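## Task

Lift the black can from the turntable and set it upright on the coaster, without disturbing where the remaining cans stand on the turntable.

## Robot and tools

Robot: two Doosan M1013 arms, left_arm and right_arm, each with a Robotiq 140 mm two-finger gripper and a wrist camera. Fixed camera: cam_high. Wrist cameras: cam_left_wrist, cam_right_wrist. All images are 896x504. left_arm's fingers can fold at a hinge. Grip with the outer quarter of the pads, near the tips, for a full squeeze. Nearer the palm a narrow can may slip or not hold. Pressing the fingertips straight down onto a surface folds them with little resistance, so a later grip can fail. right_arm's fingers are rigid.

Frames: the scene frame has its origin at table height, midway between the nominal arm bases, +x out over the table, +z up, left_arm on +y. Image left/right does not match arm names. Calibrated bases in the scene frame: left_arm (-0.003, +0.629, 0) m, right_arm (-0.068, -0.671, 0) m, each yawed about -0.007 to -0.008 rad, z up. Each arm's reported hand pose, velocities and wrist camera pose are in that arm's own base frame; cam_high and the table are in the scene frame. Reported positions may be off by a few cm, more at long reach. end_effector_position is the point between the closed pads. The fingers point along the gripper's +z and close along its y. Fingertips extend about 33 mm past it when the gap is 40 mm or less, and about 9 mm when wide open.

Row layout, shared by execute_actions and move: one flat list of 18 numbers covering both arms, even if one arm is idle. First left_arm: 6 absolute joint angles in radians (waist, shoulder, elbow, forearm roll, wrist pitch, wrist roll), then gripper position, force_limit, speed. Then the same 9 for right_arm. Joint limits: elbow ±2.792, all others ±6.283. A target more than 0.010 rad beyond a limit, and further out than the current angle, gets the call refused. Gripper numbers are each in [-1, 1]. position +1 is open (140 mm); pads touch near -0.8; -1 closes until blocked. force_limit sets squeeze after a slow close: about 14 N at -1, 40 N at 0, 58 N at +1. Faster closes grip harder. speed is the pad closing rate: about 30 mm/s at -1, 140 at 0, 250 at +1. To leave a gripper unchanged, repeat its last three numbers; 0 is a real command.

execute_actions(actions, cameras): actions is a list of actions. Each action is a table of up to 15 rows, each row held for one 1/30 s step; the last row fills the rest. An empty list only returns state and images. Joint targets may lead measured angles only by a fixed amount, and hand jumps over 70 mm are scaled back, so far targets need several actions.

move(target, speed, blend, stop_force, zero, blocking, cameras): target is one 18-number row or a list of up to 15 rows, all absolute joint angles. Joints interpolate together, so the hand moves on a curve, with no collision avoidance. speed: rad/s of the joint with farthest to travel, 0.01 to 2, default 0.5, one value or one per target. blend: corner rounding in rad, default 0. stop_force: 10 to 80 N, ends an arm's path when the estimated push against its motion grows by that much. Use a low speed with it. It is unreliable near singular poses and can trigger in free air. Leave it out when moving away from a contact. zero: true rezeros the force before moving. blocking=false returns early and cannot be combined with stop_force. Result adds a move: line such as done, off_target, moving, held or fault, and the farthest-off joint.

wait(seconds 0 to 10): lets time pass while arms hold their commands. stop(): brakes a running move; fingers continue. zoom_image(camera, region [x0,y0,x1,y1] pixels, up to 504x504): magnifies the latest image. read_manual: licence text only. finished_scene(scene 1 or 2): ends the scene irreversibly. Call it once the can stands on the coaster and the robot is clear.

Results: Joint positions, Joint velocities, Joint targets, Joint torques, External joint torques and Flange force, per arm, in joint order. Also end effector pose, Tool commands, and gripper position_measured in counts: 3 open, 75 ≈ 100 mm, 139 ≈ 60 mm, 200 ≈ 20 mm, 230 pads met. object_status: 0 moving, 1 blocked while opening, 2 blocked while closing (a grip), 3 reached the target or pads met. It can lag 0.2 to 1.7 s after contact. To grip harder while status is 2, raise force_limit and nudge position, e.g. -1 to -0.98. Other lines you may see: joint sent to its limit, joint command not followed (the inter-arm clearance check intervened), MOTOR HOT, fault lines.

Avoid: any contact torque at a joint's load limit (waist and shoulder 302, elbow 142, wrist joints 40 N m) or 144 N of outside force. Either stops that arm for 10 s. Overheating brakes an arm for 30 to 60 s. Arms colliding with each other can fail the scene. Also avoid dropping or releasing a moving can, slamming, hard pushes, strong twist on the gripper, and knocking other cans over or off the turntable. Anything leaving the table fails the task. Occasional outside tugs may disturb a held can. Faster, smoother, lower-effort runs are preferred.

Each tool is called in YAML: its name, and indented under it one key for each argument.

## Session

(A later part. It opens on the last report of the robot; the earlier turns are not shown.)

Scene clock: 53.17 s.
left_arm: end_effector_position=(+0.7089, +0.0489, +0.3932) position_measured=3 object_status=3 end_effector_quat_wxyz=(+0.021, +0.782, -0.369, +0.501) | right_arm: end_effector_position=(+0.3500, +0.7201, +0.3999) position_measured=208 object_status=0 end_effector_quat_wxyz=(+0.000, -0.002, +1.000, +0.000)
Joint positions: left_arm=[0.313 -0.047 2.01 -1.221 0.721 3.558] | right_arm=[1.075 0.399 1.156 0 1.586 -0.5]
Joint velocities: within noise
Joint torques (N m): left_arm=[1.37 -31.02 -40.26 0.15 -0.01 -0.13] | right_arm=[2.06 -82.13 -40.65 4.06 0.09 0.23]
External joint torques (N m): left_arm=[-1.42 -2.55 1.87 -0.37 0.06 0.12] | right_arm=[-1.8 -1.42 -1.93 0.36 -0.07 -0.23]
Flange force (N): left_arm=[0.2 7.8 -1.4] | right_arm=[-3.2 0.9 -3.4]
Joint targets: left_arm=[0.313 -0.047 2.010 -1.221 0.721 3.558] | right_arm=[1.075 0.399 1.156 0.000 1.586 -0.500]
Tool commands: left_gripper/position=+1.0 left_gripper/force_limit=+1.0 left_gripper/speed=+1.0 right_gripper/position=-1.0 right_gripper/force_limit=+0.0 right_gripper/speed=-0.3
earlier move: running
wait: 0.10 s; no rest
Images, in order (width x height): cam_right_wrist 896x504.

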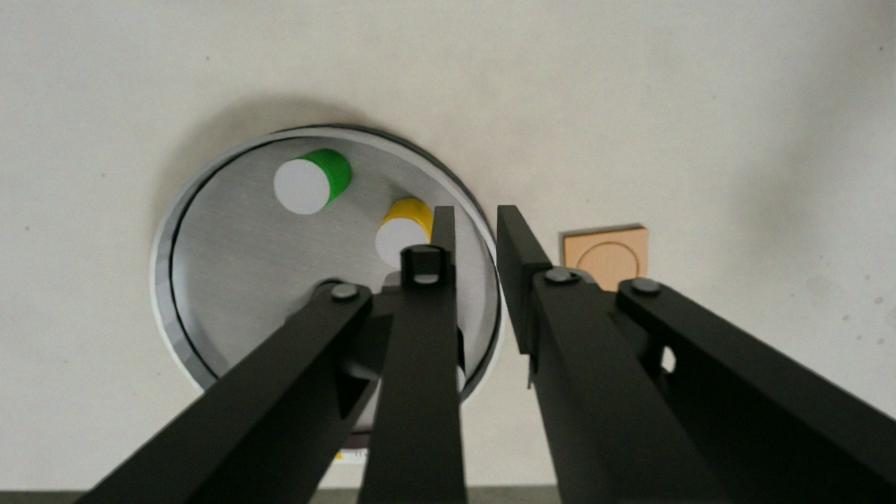

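move:
  target: [0.313, -0.047, 2.010, -1.221, 0.721, 3.558, 1.0, 1.0, 1.0, 0.8789, 0.5937, 1.2190, 0, 1.3289, -0.6919, 0.23, 0, 0]
  speed: 0.4
  cameras: ["cam_high", "cam_right_wrist"]

Scene clock: 57.87 s.
left_arm: end_effector_position=(+0.7089, +0.0489, +0.3932) position_measured=3 object_status=3 end_effector_quat_wxyz=(+0.021, +0.782, -0.369, +0.501) | right_arm: end_effector_position=(+0.5409, +0.7071, +0.2002) position_measured=100 object_status=3 end_effector_quat_wxyz=(+0.000, +0.000, +1.000, +0.000)
Joint positions: left_arm=[0.313 -0.047 2.01 -1.221 0.721 3.558] | right_arm=[0.879 0.594 1.219 0 1.329 -0.692]
Joint velocities: within noise
Joint torques (N m): left_arm=[1.6 -30.92 -40.27 0.16 0 -0.11] | right_arm=[1.16 -98.3 -39.49 3.98 0.01 0.24]
External joint torques (N m): left_arm=[-1.7 -2.57 1.87 -0.38 0.05 0.1] | right_arm=[-1.26 -1.57 -1.76 0.3 0.01 -0.24]
Flange force (N): left_arm=[0.6 8.1 -1.1] | right_arm=[-2.6 0.7 -2.7]
Joint targets: left_arm=[0.313 -0.047 2.010 -1.221 0.721 3.558] | right_arm=[0.879 0.594 1.219 0.000 1.329 -0.692]
earlier move: done
move: done
Images, in order (width x height): cam_high 896x504, cam_right_wrist 896x504.

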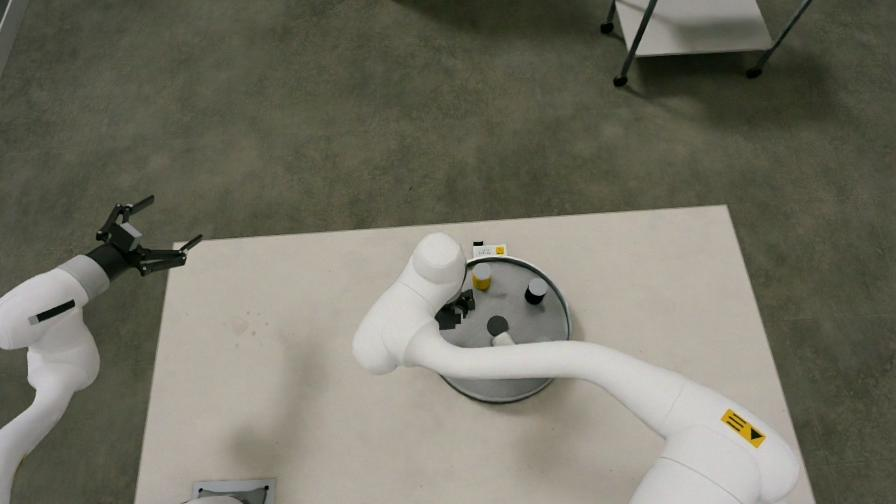

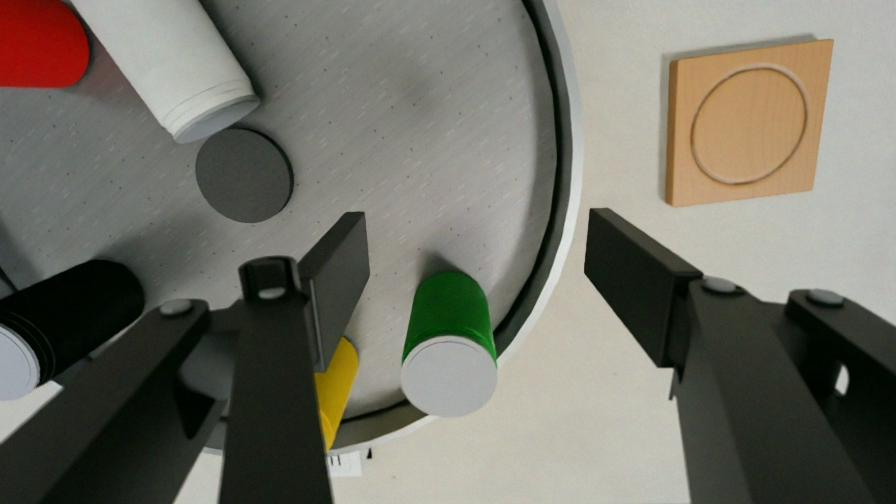

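wait:
  seconds: 1.8
  cameras: ["cam_right_wrist"]

Scene clock: 60.13 s.
left_arm: end_effector_position=(+0.7089, +0.0489, +0.3932) position_measured=3 object_status=3 end_effector_quat_wxyz=(+0.021, +0.782, -0.369, +0.501) | right_arm: end_effector_position=(+0.5410, +0.7070, +0.2000) position_measured=100 object_status=3 end_effector_quat_wxyz=(+0.000, +0.000, +1.000, +0.000)
Joint positions: left_arm=[0.313 -0.047 2.01 -1.221 0.721 3.558] | right_arm=[0.879 0.594 1.219 0 1.329 -0.692]
Joint velocities: within noise
Joint torques (N m): left_arm=[1.33 -30.94 -40.34 0.15 -0.01 -0.13] | right_arm=[2.06 -97.86 -39.53 4 0.15 0.26]
External joint torques (N m): left_arm=[-1.45 -2.59 1.98 -0.37 0.06 0.12] | right_arm=[-2.46 -2.17 -1.78 0.27 -0.13 -0.26]
Flange force (N): left_arm=[0.2 8.1 -1.5] | right_arm=[-3.0 -1.1 -2.8]
Joint targets: left_arm=[0.313 -0.047 2.010 -1.221 0.721 3.558] | right_arm=[0.879 0.594 1.219 0.000 1.329 -0.692]
Tool commands: left_gripper/position=+1.0 left_gripper/force_limit=+1.0 left_gripper/speed=+1.0 right_gripper/position=+0.23 right_gripper/force_limit=+0.0 right_gripper/speed=+0.0
wait: 1.80 s; at rest from the start
Images, in order (width x height): cam_right_wrist 896x504.

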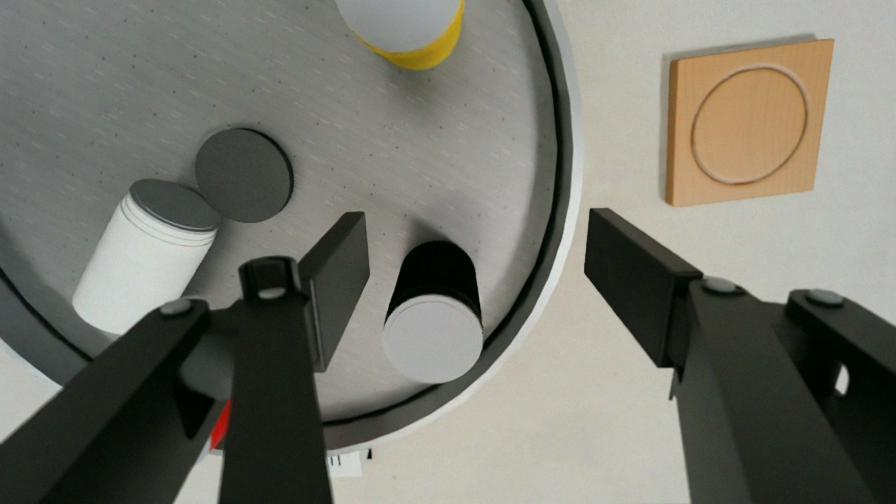

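wait:
  seconds: 6.9
  cameras: ["cam_right_wrist"]

wait:
  seconds: 0.2
  cameras: ["cam_right_wrist"]

Scene clock: 67.47 s.
left_arm: end_effector_position=(+0.7089, +0.0489, +0.3932) position_measured=3 object_status=3 end_effector_quat_wxyz=(+0.021, +0.782, -0.369, +0.501) | right_arm: end_effector_position=(+0.5410, +0.7070, +0.2000) position_measured=100 object_status=3 end_effector_quat_wxyz=(+0.000, +0.000, +1.000, +0.000)
Joint positions: left_arm=[0.313 -0.047 2.01 -1.221 0.721 3.558] | right_arm=[0.879 0.594 1.219 0 1.329 -0.692]
Joint velocities: within noise
Joint torques (N m): left_arm=[1.45 -30.85 -40.36 0.16 0.01 -0.1] | right_arm=[1.72 -98.24 -39.61 3.98 0.09 0.27]
External joint torques (N m): left_arm=[-1.49 -2.73 1.91 -0.38 0.04 0.09] | right_arm=[-2.29 -2.14 -1.83 0.3 -0.06 -0.27]
Flange force (N): left_arm=[0.5 8.2 -1.6] | right_arm=[-3.1 -0.7 -2.9]
Joint targets: left_arm=[0.313 -0.047 2.010 -1.221 0.721 3.558] | right_arm=[0.879 0.594 1.219 0.000 1.329 -0.692]
Tool commands: left_gripper/position=+1.0 left_gripper/force_limit=+1.0 left_gripper/speed=+1.0 right_gripper/position=+0.23 right_gripper/force_limit=+0.0 right_gripper/speed=+0.0
wait: 6.90 s; at rest from the start
Images, in order (width x height): cam_right_wrist 896x504.

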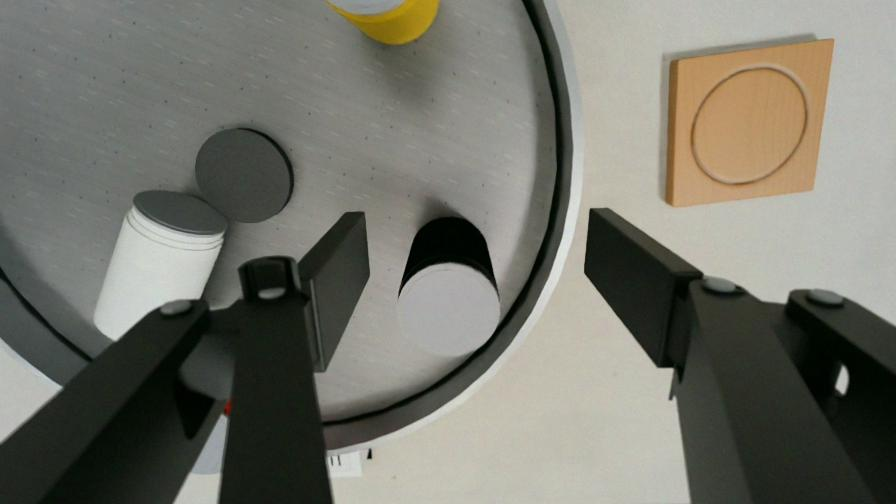

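Scene clock: 67.67 s.
left_arm: end_effector_position=(+0.7089, +0.0489, +0.3932) position_measured=3 object_status=3 end_effector_quat_wxyz=(+0.021, +0.782, -0.369, +0.501) | right_arm: end_effector_position=(+0.5410, +0.7070, +0.2000) position_measured=100 object_status=3 end_effector_quat_wxyz=(+0.000, +0.000, +1.000, +0.000)
Joint positions: left_arm=[0.313 -0.047 2.01 -1.221 0.721 3.558] | right_arm=[0.879 0.594 1.219 0 1.329 -0.692]
Joint velocities: within noise
Joint torques (N m): left_arm=[1.31 -30.91 -40.29 0.18 -0.04 -0.13] | right_arm=[1.84 -97.8 -39.42 3.98 0.11 0.27]
External joint torques (N m): left_arm=[-1.32 -2.72 1.9 -0.4 0.09 0.12] | right_arm=[-2.12 -2.6 -1.98 0.3 -0.08 -0.27]
Flange force (N): left_arm=[0.1 7.9 -1.8] | right_arm=[-2.7 -0.9 -3.3]
Joint targets: left_arm=[0.313 -0.047 2.010 -1.221 0.721 3.558] | right_arm=[0.879 0.594 1.219 0.000 1.329 -0.692]
Tool commands: left_gripper/position=+1.0 left_gripper/force_limit=+1.0 left_gripper/speed=+1.0 right_gripper/position=+0.23 right_gripper/force_limit=+0.0 right_gripper/speed=+0.0
wait: 0.20 s; at rest by 0.17 s
Images, in order (width x height): cam_right_wrist 896x504.

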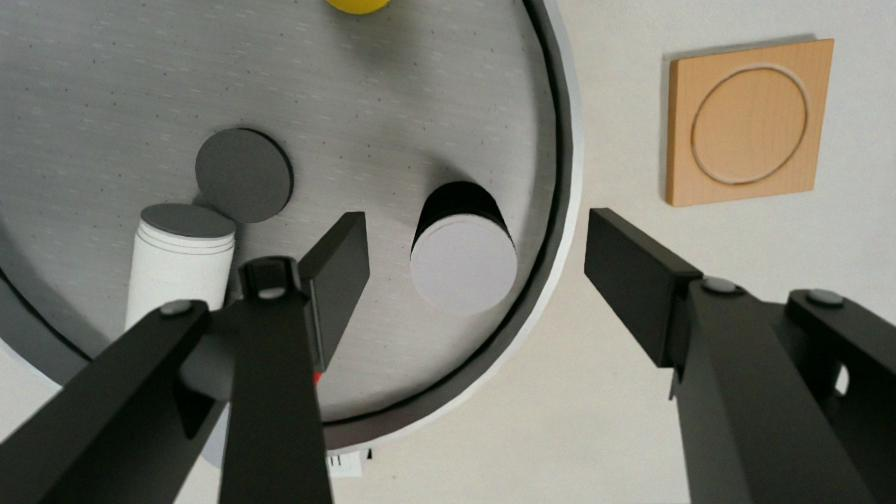

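wait:
  seconds: 3.0
  cameras: ["cam_right_wrist"]

Scene clock: 75.30 s.
left_arm: end_effector_position=(+0.7089, +0.0489, +0.3932) position_measured=3 object_status=3 end_effector_quat_wxyz=(+0.021, +0.782, -0.369, +0.501) | right_arm: end_effector_position=(+0.5410, +0.7070, +0.2000) position_measured=100 object_status=3 end_effector_quat_wxyz=(+0.000, +0.000, +1.000, +0.000)
Joint positions: left_arm=[0.313 -0.047 2.01 -1.221 0.721 3.558] | right_arm=[0.879 0.594 1.219 0 1.329 -0.692]
Joint velocities: within noise
Joint torques (N m): left_arm=[1.55 -30.94 -40.34 0.15 0 -0.1] | right_arm=[2.16 -98.09 -39.37 3.97 0.11 0.21]
External joint torques (N m): left_arm=[-1.56 -2.73 1.83 -0.37 0.04 0.08] | right_arm=[-2.22 -2.34 -2.06 0.32 -0.09 -0.21]
Flange force (N): left_arm=[0.6 8.1 -1.5] | right_arm=[-3.1 -0.5 -3.2]
Joint targets: left_arm=[0.313 -0.047 2.010 -1.221 0.721 3.558] | right_arm=[0.879 0.594 1.219 0.000 1.329 -0.692]
Tool commands: left_gripper/position=+1.0 left_gripper/force_limit=+1.0 left_gripper/speed=+1.0 right_gripper/position=+0.23 right_gripper/force_limit=+0.0 right_gripper/speed=+0.0
wait: 3.00 s; at rest from the start
Images, in order (width x height): cam_right_wrist 896x504.

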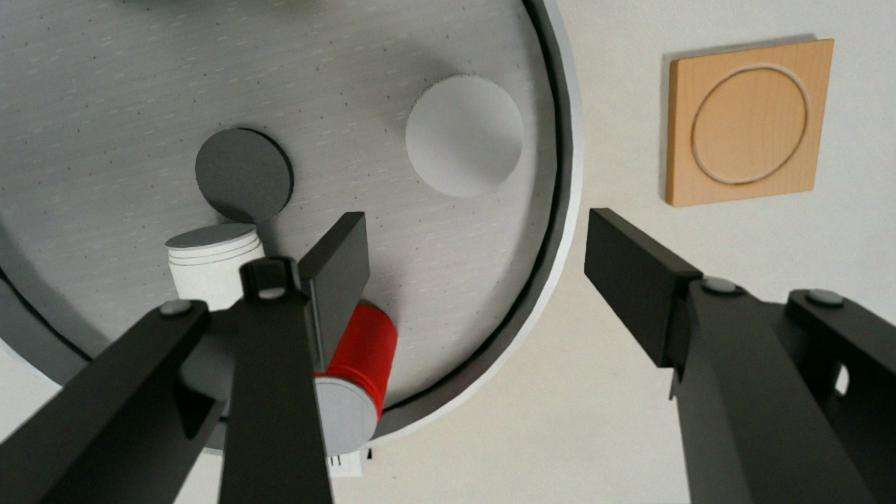

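wait:
  seconds: 2.3
  cameras: []

move:
  target: [0.313, -0.047, 2.010, -1.221, 0.721, 3.558, 1.0, 1.0, 1.0, 0.8789, 0.6498, 1.3229, 0, 1.1689, -0.6919, 0.23, 0, 0]
  speed: 0.2
  cameras: ["cam_right_wrist"]

Scene clock: 77.83 s.
left_arm: end_effector_position=(+0.7089, +0.0489, +0.3932) position_measured=3 object_status=3 end_effector_quat_wxyz=(+0.021, +0.782, -0.369, +0.501) | right_arm: end_effector_position=(+0.5410, +0.7070, +0.2000) position_measured=100 object_status=3 end_effector_quat_wxyz=(+0.000, +0.000, +1.000, +0.000)
Joint positions: left_arm=[0.313 -0.047 2.01 -1.221 0.721 3.558] | right_arm=[0.879 0.594 1.219 0 1.329 -0.692]
Joint velocities: within noise
Joint torques (N m): left_arm=[1.6 -31.06 -40.34 0.17 -0.01 -0.11] | right_arm=[1.64 -98.05 -39.4 3.97 0.14 0.23]
External joint torques (N m): left_arm=[-1.54 -2.57 1.93 -0.37 0.05 0.09] | right_arm=[-1.45 -1.65 -1.76 0.3 -0.12 -0.23]
Flange force (N): left_arm=[0.4 8.0 -1.3] | right_arm=[-2.6 0.3 -2.5]
Joint targets: left_arm=[0.313 -0.047 2.010 -1.221 0.721 3.558] | right_arm=[0.879 0.594 1.219 0.000 1.329 -0.692]
Tool commands: left_gripper/position=+1.0 left_gripper/force_limit=+1.0 left_gripper/speed=+1.0 right_gripper/position=+0.23 right_gripper/force_limit=+0.0 right_gripper/speed=+0.0
wait: 2.30 s; at rest from the start
No camera images: "cameras" was empty.

Scene clock: 78.97 s.
left_arm: end_effector_position=(+0.7089, +0.0489, +0.3932) position_measured=3 object_status=3 end_effector_quat_wxyz=(+0.021, +0.782, -0.369, +0.501) | right_arm: end_effector_position=(+0.5410, +0.7070, +0.0950) position_measured=100 object_status=3 end_effector_quat_wxyz=(+0.000, +0.000, +1.000, +0.000)
Joint positions: left_arm=[0.313 -0.047 2.01 -1.221 0.721 3.558] | right_arm=[0.879 0.65 1.323 0 1.169 -0.692]
Joint velocities: within noise
Joint torques (N m): left_arm=[1.3 -31.02 -40.25 0.16 0 -0.07] | right_arm=[2.09 -101.06 -37.38 3.74 0.13 0.23]
External joint torques (N m): left_arm=[-1.45 -2.44 1.79 -0.38 0.05 0.06] | right_arm=[-2.68 -1.69 -1.81 0.31 -0.1 -0.23]
Flange force (N): left_arm=[0.4 7.6 -1.3] | right_arm=[-3.8 -0.4 -2.4]
Joint targets: left_arm=[0.313 -0.047 2.010 -1.221 0.721 3.558] | right_arm=[0.879 0.650 1.323 0.000 1.169 -0.692]
move: done
Images, in order (width x height): cam_right_wrist 896x504.

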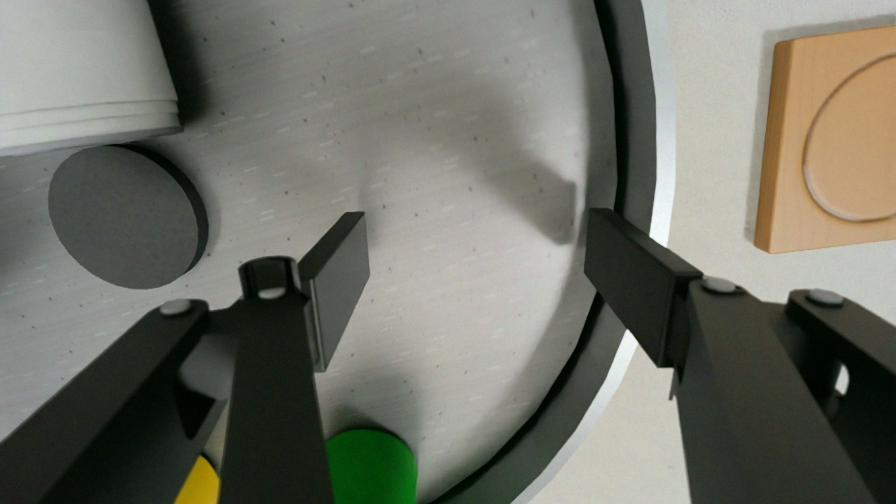

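wait:
  seconds: 2.52
  cameras: []

move:
  target:
    - [0.313, -0.047, 2.010, -1.221, 0.721, 3.558, 1.0, 1.0, 1.0, 0.8789, 0.6440, 1.3154, 0, 1.1822, -0.6919, -1, 0, -0.3]
    - [0.313, -0.047, 2.010, -1.221, 0.721, 3.558, 1.0, 1.0, 1.0, 1.0246, 0.8912, 0.7326, 0, 1.5177, -0.5462, -1, 0, -0.3]
  speed: [0.3, 0.7]

Scene clock: 81.70 s.
left_arm: end_effector_position=(+0.7089, +0.0489, +0.3932) position_measured=3 object_status=3 end_effector_quat_wxyz=(+0.021, +0.782, -0.369, +0.501) | right_arm: end_effector_position=(+0.5410, +0.7070, +0.0949) position_measured=100 object_status=3 end_effector_quat_wxyz=(+0.000, +0.000, +1.000, +0.000)
Joint positions: left_arm=[0.313 -0.047 2.01 -1.221 0.721 3.558] | right_arm=[0.879 0.65 1.323 0 1.169 -0.692]
Joint velocities: within noise
Joint torques (N m): left_arm=[1.4 -30.96 -40.31 0.17 -0.01 -0.07] | right_arm=[1.99 -100.57 -37.35 3.74 0.11 0.25]
External joint torques (N m): left_arm=[-1.38 -2.65 1.89 -0.37 0.06 0.06] | right_arm=[-1.94 -2.03 -1.75 0.31 -0.09 -0.25]
Flange force (N): left_arm=[0.4 7.9 -1.7] | right_arm=[-2.8 -0.4 -2.6]
Joint targets: left_arm=[0.313 -0.047 2.010 -1.221 0.721 3.558] | right_arm=[0.879 0.650 1.323 0.000 1.169 -0.692]
Tool commands: left_gripper/position=+1.0 left_gripper/force_limit=+1.0 left_gripper/speed=+1.0 right_gripper/position=+0.23 right_gripper/force_limit=+0.0 right_gripper/speed=+0.0
wait: 2.53 s; at rest from the start
No camera images: "cameras" was empty.

Scene clock: 82.73 s.
left_arm: end_effector_position=(+0.7089, +0.0489, +0.3932) position_measured=3 object_status=3 end_effector_quat_wxyz=(+0.021, +0.782, -0.369, +0.501) | right_arm: end_effector_position=(+0.5421, +0.7395, +0.1155) position_measured=232 object_status=3 end_effector_quat_wxyz=(-0.002, +0.000, +1.000, -0.007)
Joint positions: left_arm=[0.313 -0.047 2.01 -1.221 0.721 3.558] | right_arm=[0.902 0.687 1.22 -0.005 1.249 -0.667]
Joint velocities: within noise
Joint torques (N m): left_arm=[1.44 -31.08 -40.37 0.18 -0.01 -0.11] | right_arm=[1.9 -104.58 -38.38 3.8 0.04 0.27]
External joint torques (N m): left_arm=[-1.54 -2.46 1.94 -0.39 0.06 0.09] | right_arm=[-1.86 -2.02 -1.73 0.35 0.02 -0.27]
External joint torques when the fault began: right_arm=[-64.32 -4.18 51.57 -21.71 36.53 0.99]
Flange force (N): left_arm=[0.3 8.0 -1.2] | right_arm=[-2.8 -0.1 -2.8]
Flange force when the fault began (N): right_arm=[10.1 -130.6 -7.4]
Joint targets: left_arm=[0.313 -0.047 2.010 -1.221 0.721 3.558] | right_arm=[0.902 0.687 1.220 -0.005 1.249 -0.667]
Tool commands: left_gripper/position=+1.0 left_gripper/force_limit=+1.0 left_gripper/speed=+1.0 right_gripper/position=-1.0 right_gripper/force_limit=+0.003922 right_gripper/speed=-0.301961
FORCE FAULT: contact force on the right arm reached its limit, and that arm stopped. The contact can be on any part of that arm, not only on its tool. That arm's remaining commands of this call were not run. That arm is still stopped at the end of this call. That arm stays stopped for about 9 more seconds. Until then a move that you send moves the other arm only, and its call returns only when the move has ended. Once the stop has ended, the next robot result says so. If the stop ends while you think or write, that arm runs what you send next. While its stop runs, an arm takes no new command, but its gripper still runs the gripper command that each later call begins with. Until it ends, the stop uses up actions while you think or wait. An arm that is not stopped still takes commands.
move: fault (right_arm); path passed 1 of 2 targets; right_arm: the elbow is farthest, 0.487 rad from its target

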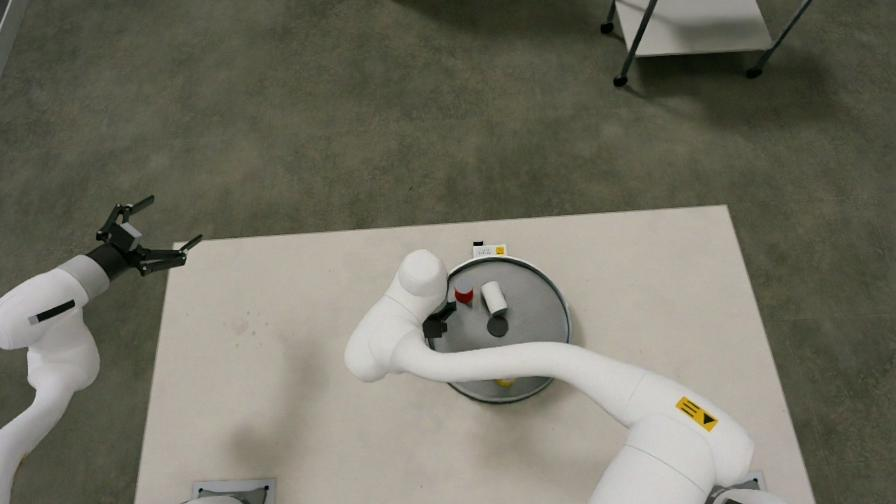

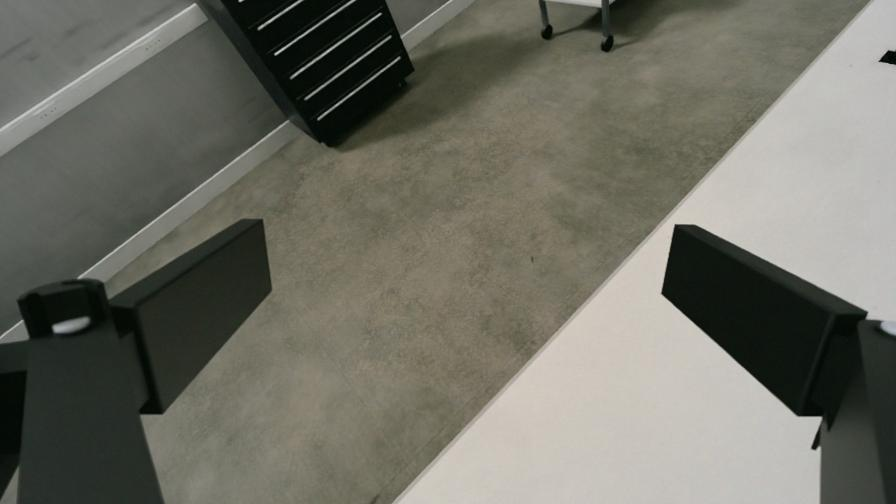

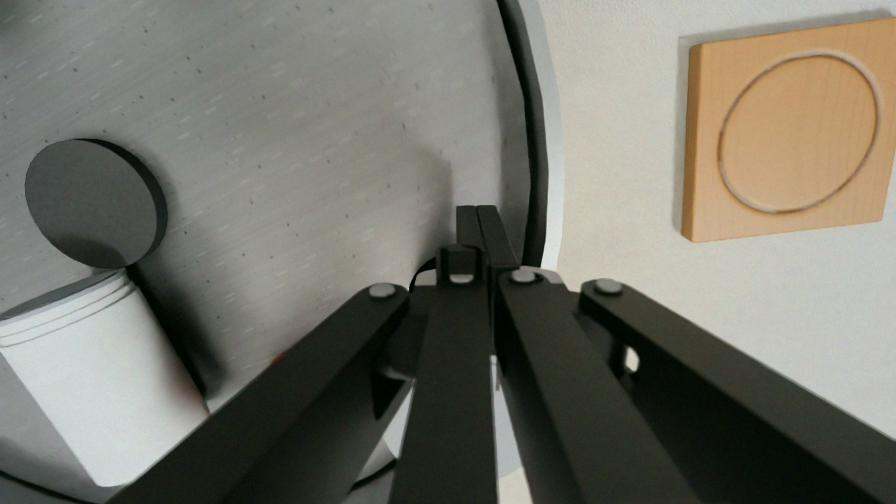

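execute_actions:
  actions:
    - [[0.313, -0.047, 2.010, -1.221, 0.721, 3.558, 1.0, 1.0, 1.0, 0.902, 0.687, 1.220, -0.005, 1.249, -0.667, 1, -1, -0.3]]
  cameras: ["cam_high", "cam_right_wrist"]

Scene clock: 84.20 s.
left_arm: end_effector_position=(+0.7089, +0.0489, +0.3932) position_measured=3 object_status=3 end_effector_quat_wxyz=(+0.021, +0.782, -0.369, +0.501) | right_arm: end_effector_position=(+0.5422, +0.7388, +0.1154) position_measured=164 object_status=1 end_effector_quat_wxyz=(-0.003, +0.000, +1.000, -0.008)
Joint positions: left_arm=[0.313 -0.047 2.01 -1.221 0.721 3.558] | right_arm=[0.902 0.687 1.22 -0.006 1.25 -0.667]
Joint velocities: within noise
Joint torques (N m): left_arm=[1.43 -30.93 -40.27 0.15 0.02 -0.11] | right_arm=[24.05 -106.28 -57.39 11.62 -12.76 -0.15]
External joint torques (N m): left_arm=[-1.36 -2.69 1.86 -0.35 0.02 0.1] | right_arm=[-24.47 -0.24 17.31 -7.48 12.83 0.15]
Flange force (N): left_arm=[0.3 7.9 -1.7] | right_arm=[-0.7 -43.8 -2.6]
Joint targets: left_arm=[0.313 -0.047 2.010 -1.221 0.721 3.558] | right_arm=[0.902 0.687 1.220 -0.005 1.249 -0.667]
Tool commands: left_gripper/position=+1.0 left_gripper/force_limit=+1.0 left_gripper/speed=+1.0 right_gripper/position=+1.0 right_gripper/force_limit=-1.0 right_gripper/speed=-0.301961
FORCE FAULT, CONTINUED: the right arm was still stopped when this call began, by the force fault that an earlier result reported. Since the last result the stop counts as 2 of the actions that you can send in this scene. That arm ran no command of this call; its gripper ran only the gripper command that the call began with. That arm is still stopped at the end of this call. That arm stays stopped for about 8 more seconds. If the stop ends while you think or write, that arm runs what you send next. While its stop runs, an arm takes no new command, but its gripper still runs the gripper command that each later call begins with.
Step readings (joint positions of left_arm | right_arm):
0: [0.313 -0.047 2.010 -1.221 0.721 3.558] | [0.902 0.687 1.220 -0.005 1.249 -0.667]
1: [0.313 -0.047 2.010 -1.221 0.721 3.558] | [0.902 0.687 1.220 -0.005 1.249 -0.667]
2: [0.313 -0.047 2.010 -1.221 0.721 3.558] | [0.902 0.687 1.220 -0.005 1.249 -0.667]
4: [0.313 -0.047 2.010 -1.221 0.721 3.558] | [0.902 0.687 1.220 -0.005 1.249 -0.667]
8: [0.313 -0.047 2.010 -1.221 0.721 3.558] | [0.902 0.687 1.220 -0.005 1.249 -0.667]
15: [0.313 -0.047 2.010 -1.221 0.721 3.558] | [0.902 0.687 1.220 -0.006 1.250 -0.667]
Images, in order (width x height): cam_high 896x504, cam_right_wrist 896x504.

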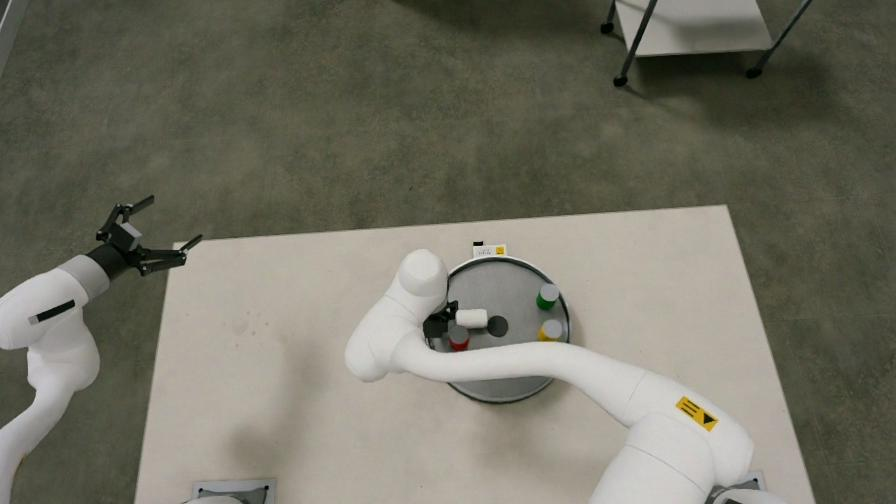

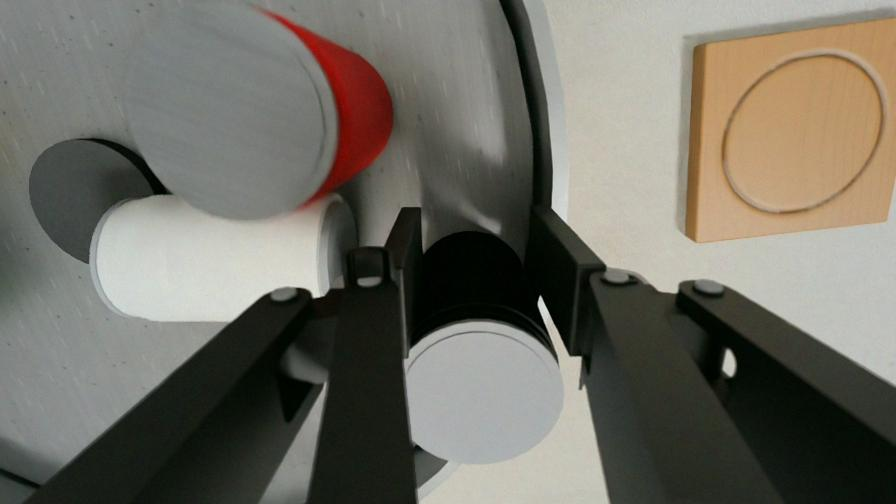

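execute_actions:
  actions:
    - [[0.313, -0.047, 2.010, -1.221, 0.721, 3.558, 1.0, 1.0, 1.0, 0.902, 0.687, 1.220, -0.005, 1.249, -0.667, -0.45, -1, -0.3]]
  cameras: ["cam_right_wrist"]

Scene clock: 86.33 s.
left_arm: end_effector_position=(+0.7089, +0.0489, +0.3932) position_measured=3 object_status=3 end_effector_quat_wxyz=(+0.021, +0.782, -0.369, +0.501) | right_arm: end_effector_position=(+0.5421, +0.7390, +0.1154) position_measured=186 object_status=3 end_effector_quat_wxyz=(-0.002, +0.000, +1.000, -0.007)
Joint positions: left_arm=[0.313 -0.047 2.01 -1.221 0.721 3.558] | right_arm=[0.902 0.687 1.22 -0.006 1.25 -0.667]
Joint velocities: within noise
Joint torques (N m): left_arm=[1.27 -31.03 -40.29 0.16 0 -0.07] | right_arm=[2.04 -104.03 -38.56 3.81 -0.01 0.21]
External joint torques (N m): left_arm=[-1.33 -2.66 1.84 -0.37 0.05 0.05] | right_arm=[-1.87 -3.04 -1.68 0.35 0.07 -0.21]
Flange force (N): left_arm=[0.4 7.8 -1.7] | right_arm=[-1.7 -1.5 -3.3]
Joint targets: left_arm=[0.313 -0.047 2.010 -1.221 0.721 3.558] | right_arm=[0.902 0.687 1.220 -0.005 1.249 -0.667]
Tool commands: left_gripper/position=+1.0 left_gripper/force_limit=+1.0 left_gripper/speed=+1.0 right_gripper/position=-0.45098 right_gripper/force_limit=-1.0 right_gripper/speed=-0.301961
FORCE FAULT, CONTINUED: the right arm was still stopped when this call began, by the force fault that an earlier result reported. Since the last result the stop counts as 3 of the actions that you can send in this scene. That arm ran no command of this call; its gripper ran only the gripper command that the call began with. That arm is still stopped at the end of this call. That arm stays stopped for about 6 more seconds. If the stop ends while you think or write, that arm runs what you send next. While its stop runs, an arm takes no new command, but its gripper still runs the gripper command that each later call begins with.
Step readings (joint positions of left_arm | right_arm):
0: [0.313 -0.047 2.010 -1.221 0.721 3.558] | [0.902 0.687 1.220 -0.006 1.250 -0.667]
1: [0.313 -0.047 2.010 -1.221 0.721 3.558] | [0.902 0.687 1.220 -0.006 1.250 -0.667]
2: [0.313 -0.047 2.010 -1.221 0.721 3.558] | [0.902 0.687 1.220 -0.006 1.250 -0.667]
4: [0.313 -0.047 2.010 -1.221 0.721 3.558] | [0.902 0.687 1.220 -0.006 1.250 -0.667]
8: [0.313 -0.047 2.010 -1.221 0.721 3.558] | [0.902 0.687 1.220 -0.006 1.250 -0.667]
15: [0.313 -0.047 2.010 -1.221 0.721 3.558] | [0.902 0.687 1.220 -0.006 1.250 -0.667]
Images, in order (width x height): cam_right_wrist 896x504.

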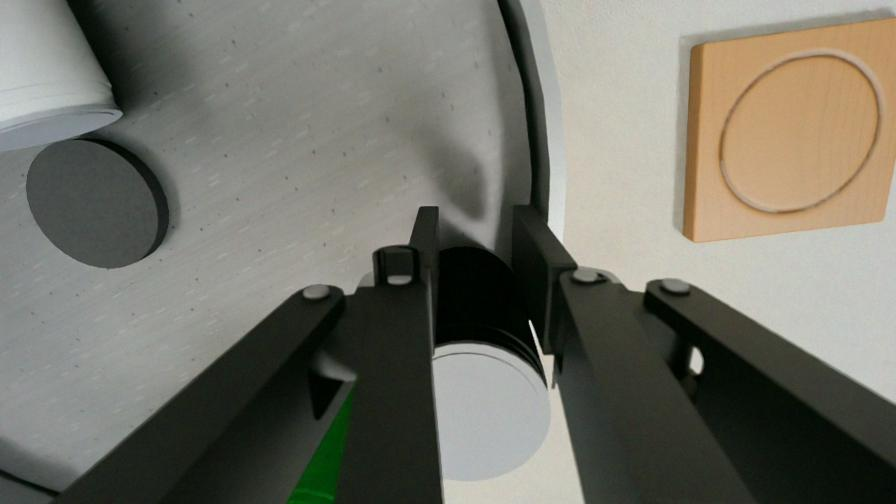

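execute_actions:
  actions:
    - [[0.313,-0.047,2.01,-1.221,0.721,3.558,1,1,1,0.902,0.687,1.22,-0.005,1.249,-0.667,0.3,0,-0.3],[0.313,-0.047,2.01,-1.221,0.721,3.558,1,1,1,0.902,0.687,1.22,-0.005,1.249,-0.667,0.3,0,-0.3],[0.313,-0.047,2.01,-1.221,0.721,3.558,1,1,1,0.902,0.687,1.22,-0.005,1.249,-0.667,0.3,0,-0.3],[0.313,-0.047,2.01,-1.221,0.721,3.558,1,1,1,0.902,0.687,1.22,-0.005,1.249,-0.667,0.3,0,-0.3],[0.313,-0.047,2.01,-1.221,0.721,3.558,1,1,1,0.902,0.687,1.22,-0.005,1.249,-0.667,0.3,0,-0.3],[0.313,-0.047,2.01,-1.221,0.721,3.558,1,1,1,0.902,0.687,1.22,-0.005,1.249,-0.667,0.3,0,-0.3],[0.313,-0.047,2.01,-1.221,0.721,3.558,1,1,1,0.902,0.687,1.22,-0.005,1.249,-0.667,0.3,0,-0.3],[0.313,-0.047,2.01,-1.221,0.721,3.558,1,1,1,0.902,0.687,1.22,-0.005,1.249,-0.667,0.3,0,-0.3],[0.313,-0.047,2.01,-1.221,0.721,3.558,1,1,1,0.902,0.687,1.22,-0.005,1.249,-0.667,0.3,0,-0.3],[0.313,-0.047,2.01,-1.221,0.721,3.558,1,1,1,0.902,0.687,1.22,-0.005,1.249,-0.667,0.3,0,-0.3],[0.313,-0.047,2.01,-1.221,0.721,3.558,1,1,1,0.902,0.687,1.22,-0.005,1.249,-0.667,-1,0,-0.3]]
  cameras: ["cam_high", "cam_right_wrist"]

Scene clock: 87.83 s.
left_arm: end_effector_position=(+0.7089, +0.0489, +0.3932) position_measured=3 object_status=3 end_effector_quat_wxyz=(+0.021, +0.782, -0.369, +0.501) | right_arm: end_effector_position=(+0.5422, +0.7377, +0.1151) position_measured=155 object_status=1 end_effector_quat_wxyz=(-0.003, +0.000, +1.000, -0.009)
Joint positions: left_arm=[0.313 -0.047 2.01 -1.221 0.721 3.558] | right_arm=[0.902 0.687 1.221 -0.007 1.252 -0.667]
Joint velocities: within noise
Joint torques (N m): left_arm=[1.37 -31.02 -40.29 0.17 -0.01 -0.09] | right_arm=[43.75 -105.11 -72.24 18.69 -23.97 -0.43]
External joint torques (N m): left_arm=[-1.35 -2.72 1.81 -0.37 0.05 0.07] | right_arm=[-43.4 -1.09 32.31 -14.55 24.05 0.43]
Flange force (N): left_arm=[0.4 7.8 -1.7] | right_arm=[1.3 -81.0 -5.3]
Joint targets: left_arm=[0.313 -0.047 2.010 -1.221 0.721 3.558] | right_arm=[0.902 0.687 1.220 -0.005 1.249 -0.667]
Tool commands: left_gripper/position=+1.0 left_gripper/force_limit=+1.0 left_gripper/speed=+1.0 right_gripper/position=+0.301961 right_gripper/force_limit=+0.003922 right_gripper/speed=-0.301961
FORCE FAULT, CONTINUED: the right arm was still stopped when this call began, by the force fault that an earlier result reported. Since the last result the stop counts as 1 of the actions that you can send in this scene. That arm ran no command of this call; its gripper ran only the gripper command that the call began with. That arm is still stopped at the end of this call. That arm stays stopped for about 4 more seconds. If the stop ends while you think or write, that arm runs what you send next. While its stop runs, an arm takes no new command, but its gripper still runs the gripper command that each later call begins with.
Step readings (joint positions of left_arm | right_arm):
0: [0.313 -0.047 2.010 -1.221 0.721 3.558] | [0.902 0.687 1.220 -0.006 1.250 -0.667]
1: [0.313 -0.047 2.010 -1.221 0.721 3.558] | [0.902 0.687 1.220 -0.006 1.250 -0.667]
2: [0.313 -0.047 2.010 -1.221 0.721 3.558] | [0.902 0.687 1.220 -0.006 1.250 -0.667]
4: [0.313 -0.047 2.010 -1.221 0.721 3.558] | [0.902 0.687 1.220 -0.006 1.250 -0.667]
8: [0.313 -0.047 2.010 -1.221 0.721 3.558] | [0.902 0.687 1.220 -0.006 1.250 -0.667]
15: [0.313 -0.047 2.010 -1.221 0.721 3.558] | [0.902 0.687 1.221 -0.007 1.252 -0.667]
Images, in order (width x height): cam_high 896x504, cam_right_wrist 896x504.

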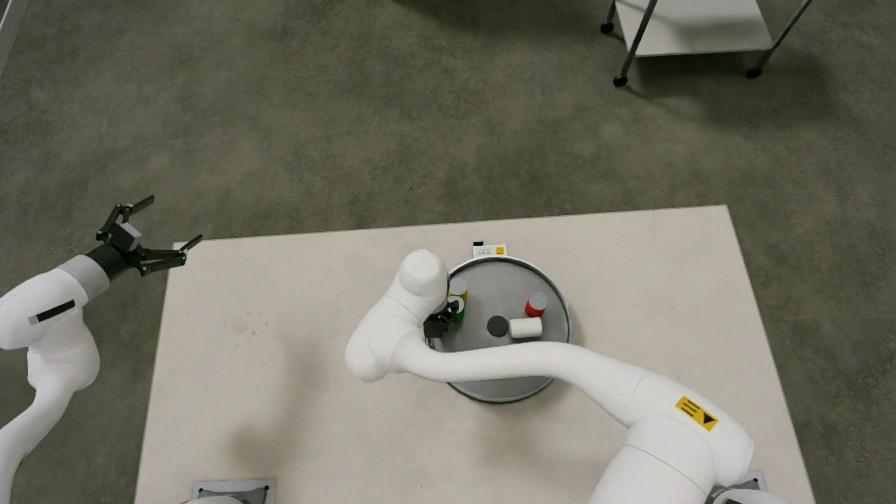

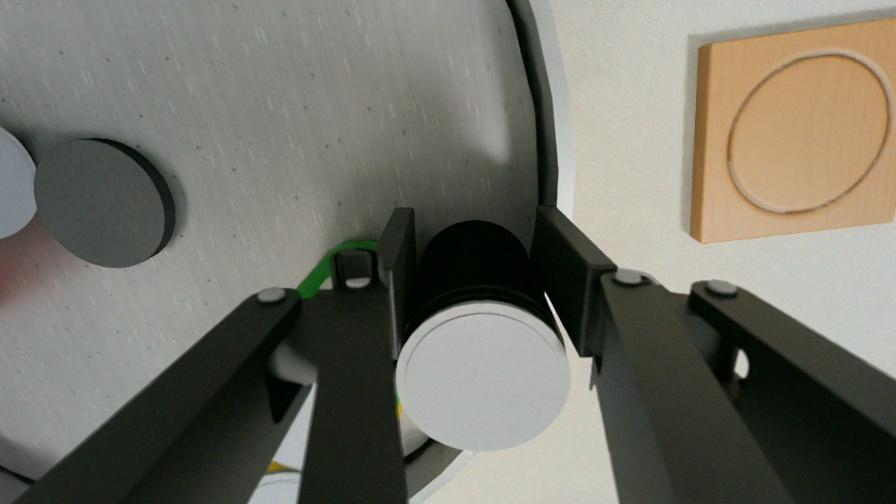

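execute_actions:
  actions:
    - [[0.313,-0.047,2.01,-1.221,0.721,3.558,1,1,1,0.902,0.687,1.22,-0.005,1.249,-0.667,-0.32,-1,-0.5]]
  cameras: ["cam_high", "cam_right_wrist"]

Scene clock: 90.20 s.
left_arm: end_effector_position=(+0.7089, +0.0489, +0.3932) position_measured=3 object_status=3 end_effector_quat_wxyz=(+0.021, +0.782, -0.369, +0.501) | right_arm: end_effector_position=(+0.5420, +0.7387, +0.1152) position_measured=169 object_status=3 end_effector_quat_wxyz=(-0.003, +0.000, +1.000, -0.008)
Joint positions: left_arm=[0.313 -0.047 2.01 -1.221 0.721 3.558] | right_arm=[0.902 0.687 1.22 -0.006 1.25 -0.667]
Joint velocities: within noise
Joint torques (N m): left_arm=[1.41 -30.99 -40.37 0.17 -0.01 -0.12] | right_arm=[5.54 -103.92 -41.29 5.1 -2.09 0.13]
External joint torques (N m): left_arm=[-1.38 -2.67 1.91 -0.37 0.05 0.1] | right_arm=[-5.39 -2.79 1.19 -0.95 2.16 -0.13]
Flange force (N): left_arm=[0.3 8.0 -1.6] | right_arm=[-1.6 -8.1 -3.6]
Joint targets: left_arm=[0.313 -0.047 2.010 -1.221 0.721 3.558] | right_arm=[0.902 0.687 1.220 -0.005 1.249 -0.667]
Tool commands: left_gripper/position=+1.0 left_gripper/force_limit=+1.0 left_gripper/speed=+1.0 right_gripper/position=-0.317647 right_gripper/force_limit=-1.0 right_gripper/speed=-0.498039
FORCE FAULT, CONTINUED: the right arm was still stopped when this call began, by the force fault that an earlier result reported. Since the last result the stop counts as 4 of the actions that you can send in this scene. That arm ran no command of this call; its gripper ran only the gripper command that the call began with. That arm is still stopped at the end of this call. That arm stays stopped for about 2 more seconds. If the stop ends while you think or write, that arm runs what you send next. While its stop runs, an arm takes no new command, but its gripper still runs the gripper command that each later call begins with.
Step readings (joint positions of left_arm | right_arm):
0: [0.313 -0.047 2.010 -1.221 0.721 3.558] | [0.902 0.687 1.221 -0.007 1.252 -0.667]
1: [0.313 -0.047 2.010 -1.221 0.721 3.558] | [0.902 0.687 1.221 -0.007 1.252 -0.667]
2: [0.313 -0.047 2.010 -1.221 0.721 3.558] | [0.902 0.687 1.221 -0.007 1.252 -0.667]
4: [0.313 -0.047 2.010 -1.221 0.721 3.558] | [0.902 0.687 1.221 -0.007 1.252 -0.667]
8: [0.313 -0.047 2.010 -1.221 0.721 3.558] | [0.902 0.687 1.220 -0.006 1.251 -0.667]
15: [0.313 -0.047 2.010 -1.221 0.721 3.558] | [0.902 0.687 1.220 -0.006 1.250 -0.667]
Images, in order (width x height): cam_high 896x504, cam_right_wrist 896x504.

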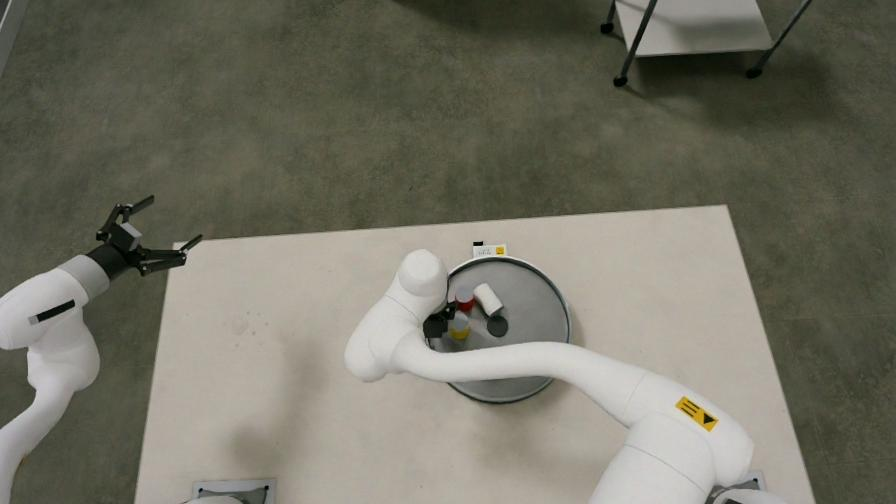

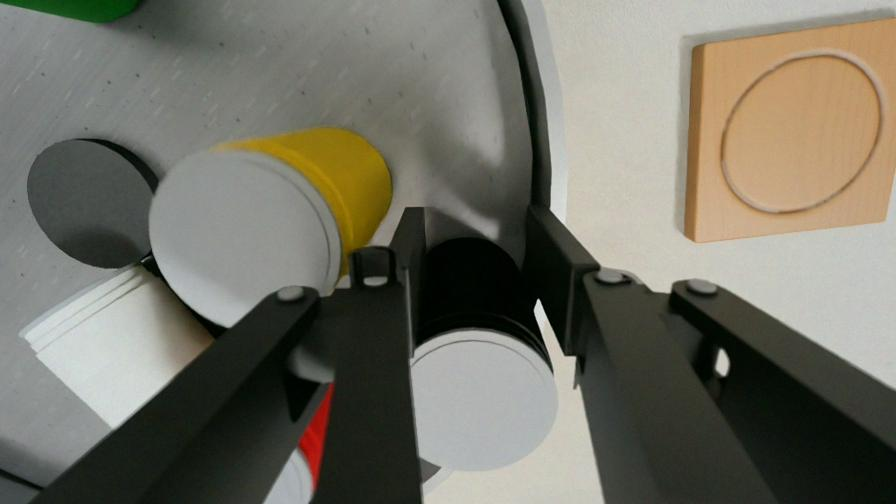

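wait:
  seconds: 1.6
  cameras: ["cam_right_wrist"]

move:
  target: [0.313,-0.047,2.01,-1.221,0.721,3.558,1,1,1,0.8992,0.6632,1.2140,0,1.2644,-0.6716,-0.32,-1,-0.5]
  speed: 0.2
  cameras: ["cam_high","cam_right_wrist"]

Scene clock: 92.30 s.
left_arm: end_effector_position=(+0.7089, +0.0489, +0.3932) position_measured=3 object_status=3 end_effector_quat_wxyz=(+0.021, +0.782, -0.369, +0.501) | right_arm: end_effector_position=(+0.5420, +0.7387, +0.1152) position_measured=169 object_status=3 end_effector_quat_wxyz=(-0.003, +0.000, +1.000, -0.008)
Joint positions: left_arm=[0.313 -0.047 2.01 -1.221 0.721 3.558] | right_arm=[0.902 0.687 1.22 -0.006 1.25 -0.667]
Joint velocities: within noise
Joint torques (N m): left_arm=[1.37 -30.9 -40.35 0.17 0 -0.1] | right_arm=[5.67 -104.1 -41.01 5.2 -2.06 0.11]
External joint torques (N m): left_arm=[-1.2 -2.88 1.88 -0.37 0.04 0.09] | right_arm=[-5.8 -2.71 0.86 -1.05 2.13 -0.11]
Flange force (N): left_arm=[0.2 8.0 -2.1] | right_arm=[-2.5 -7.5 -3.8]
Joint targets: left_arm=[0.313 -0.047 2.010 -1.221 0.721 3.558] | right_arm=[0.902 0.687 1.220 -0.005 1.249 -0.667]
Tool commands: left_gripper/position=+1.0 left_gripper/force_limit=+1.0 left_gripper/speed=+1.0 right_gripper/position=-0.317647 right_gripper/force_limit=-1.0 right_gripper/speed=-0.498039
FORCE FAULT, CONTINUED: the right arm's stop, for the force fault that an earlier result reported, is over. The rest of the stop counts as 4 of the actions that you can send in this scene. That arm's target is now where it stood when the stop ended, not its last command. That arm accepts commands again.
wait: 1.60 s; at rest from the start
Images, in order (width x height): cam_right_wrist 896x504.

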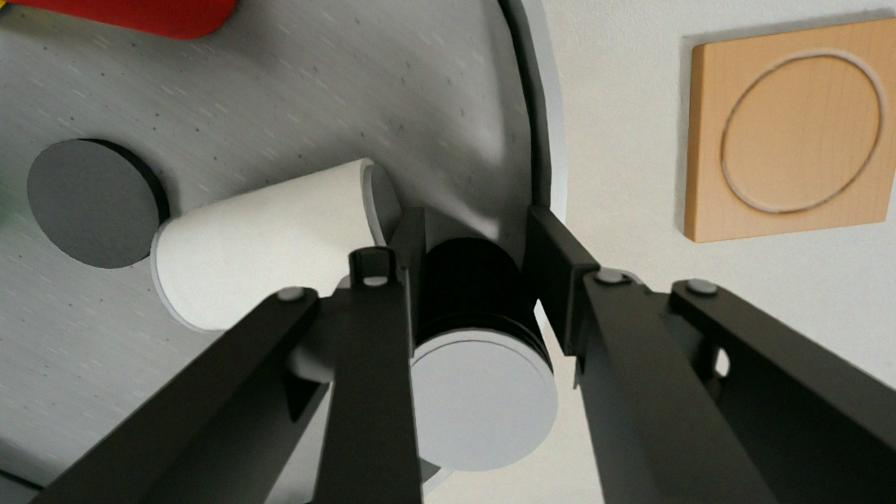

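Scene clock: 93.00 s.
left_arm: end_effector_position=(+0.7089, +0.0489, +0.3932) position_measured=3 object_status=3 end_effector_quat_wxyz=(+0.021, +0.782, -0.369, +0.501) | right_arm: end_effector_position=(+0.5421, +0.7375, +0.1399) position_measured=169 object_status=3 end_effector_quat_wxyz=(+0.000, +0.000, +1.000, +0.000)
Joint positions: left_arm=[0.313 -0.047 2.01 -1.221 0.721 3.558] | right_arm=[0.899 0.663 1.214 0 1.264 -0.672]
Joint velocities: within noise
Joint torques (N m): left_arm=[1.6 -30.94 -40.29 0.16 -0.01 -0.13] | right_arm=[1.86 -103.62 -39.07 3.93 -0.02 0.24]
External joint torques (N m): left_arm=[-1.53 -2.67 1.89 -0.36 0.05 0.12] | right_arm=[-1.88 -1.55 -1.46 0.27 0.04 -0.24]
Flange force (N): left_arm=[0.4 8.1 -1.5] | right_arm=[-2.8 -0.1 -2.3]
Joint targets: left_arm=[0.313 -0.047 2.010 -1.221 0.721 3.558] | right_arm=[0.899 0.663 1.214 0.000 1.264 -0.672]
move: done
Images, in order (width x height): cam_high 896x504, cam_right_wrist 896x504.

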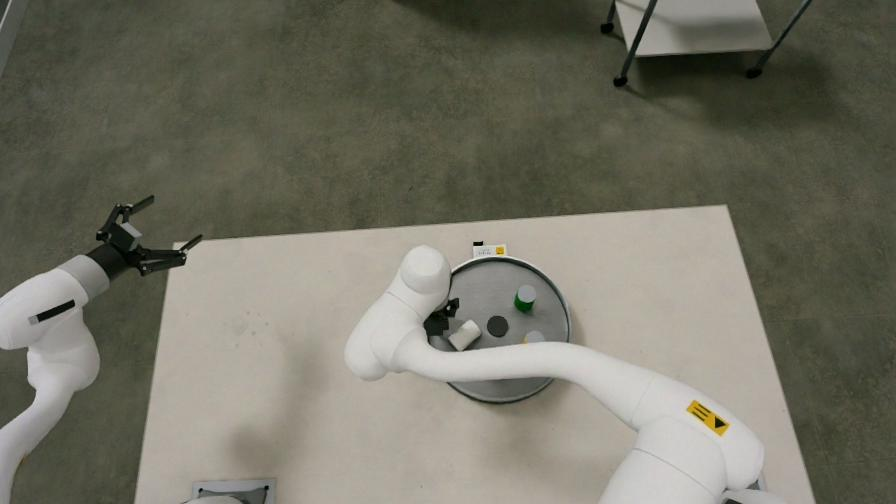

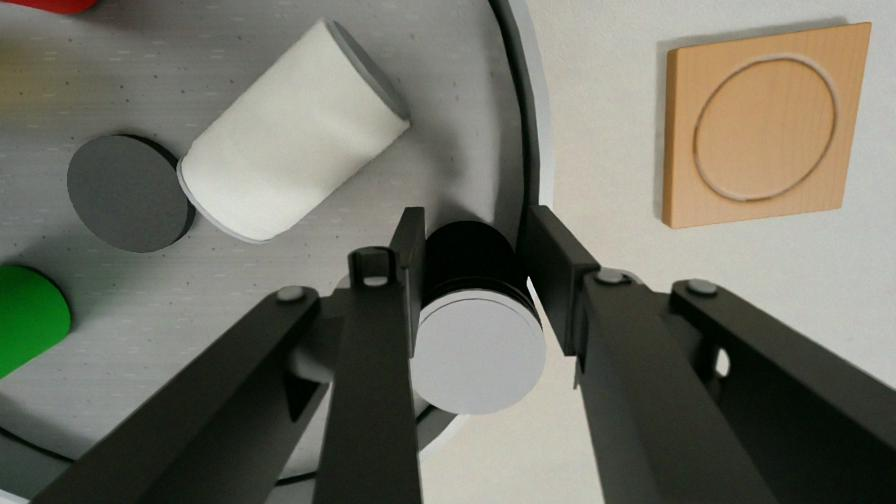

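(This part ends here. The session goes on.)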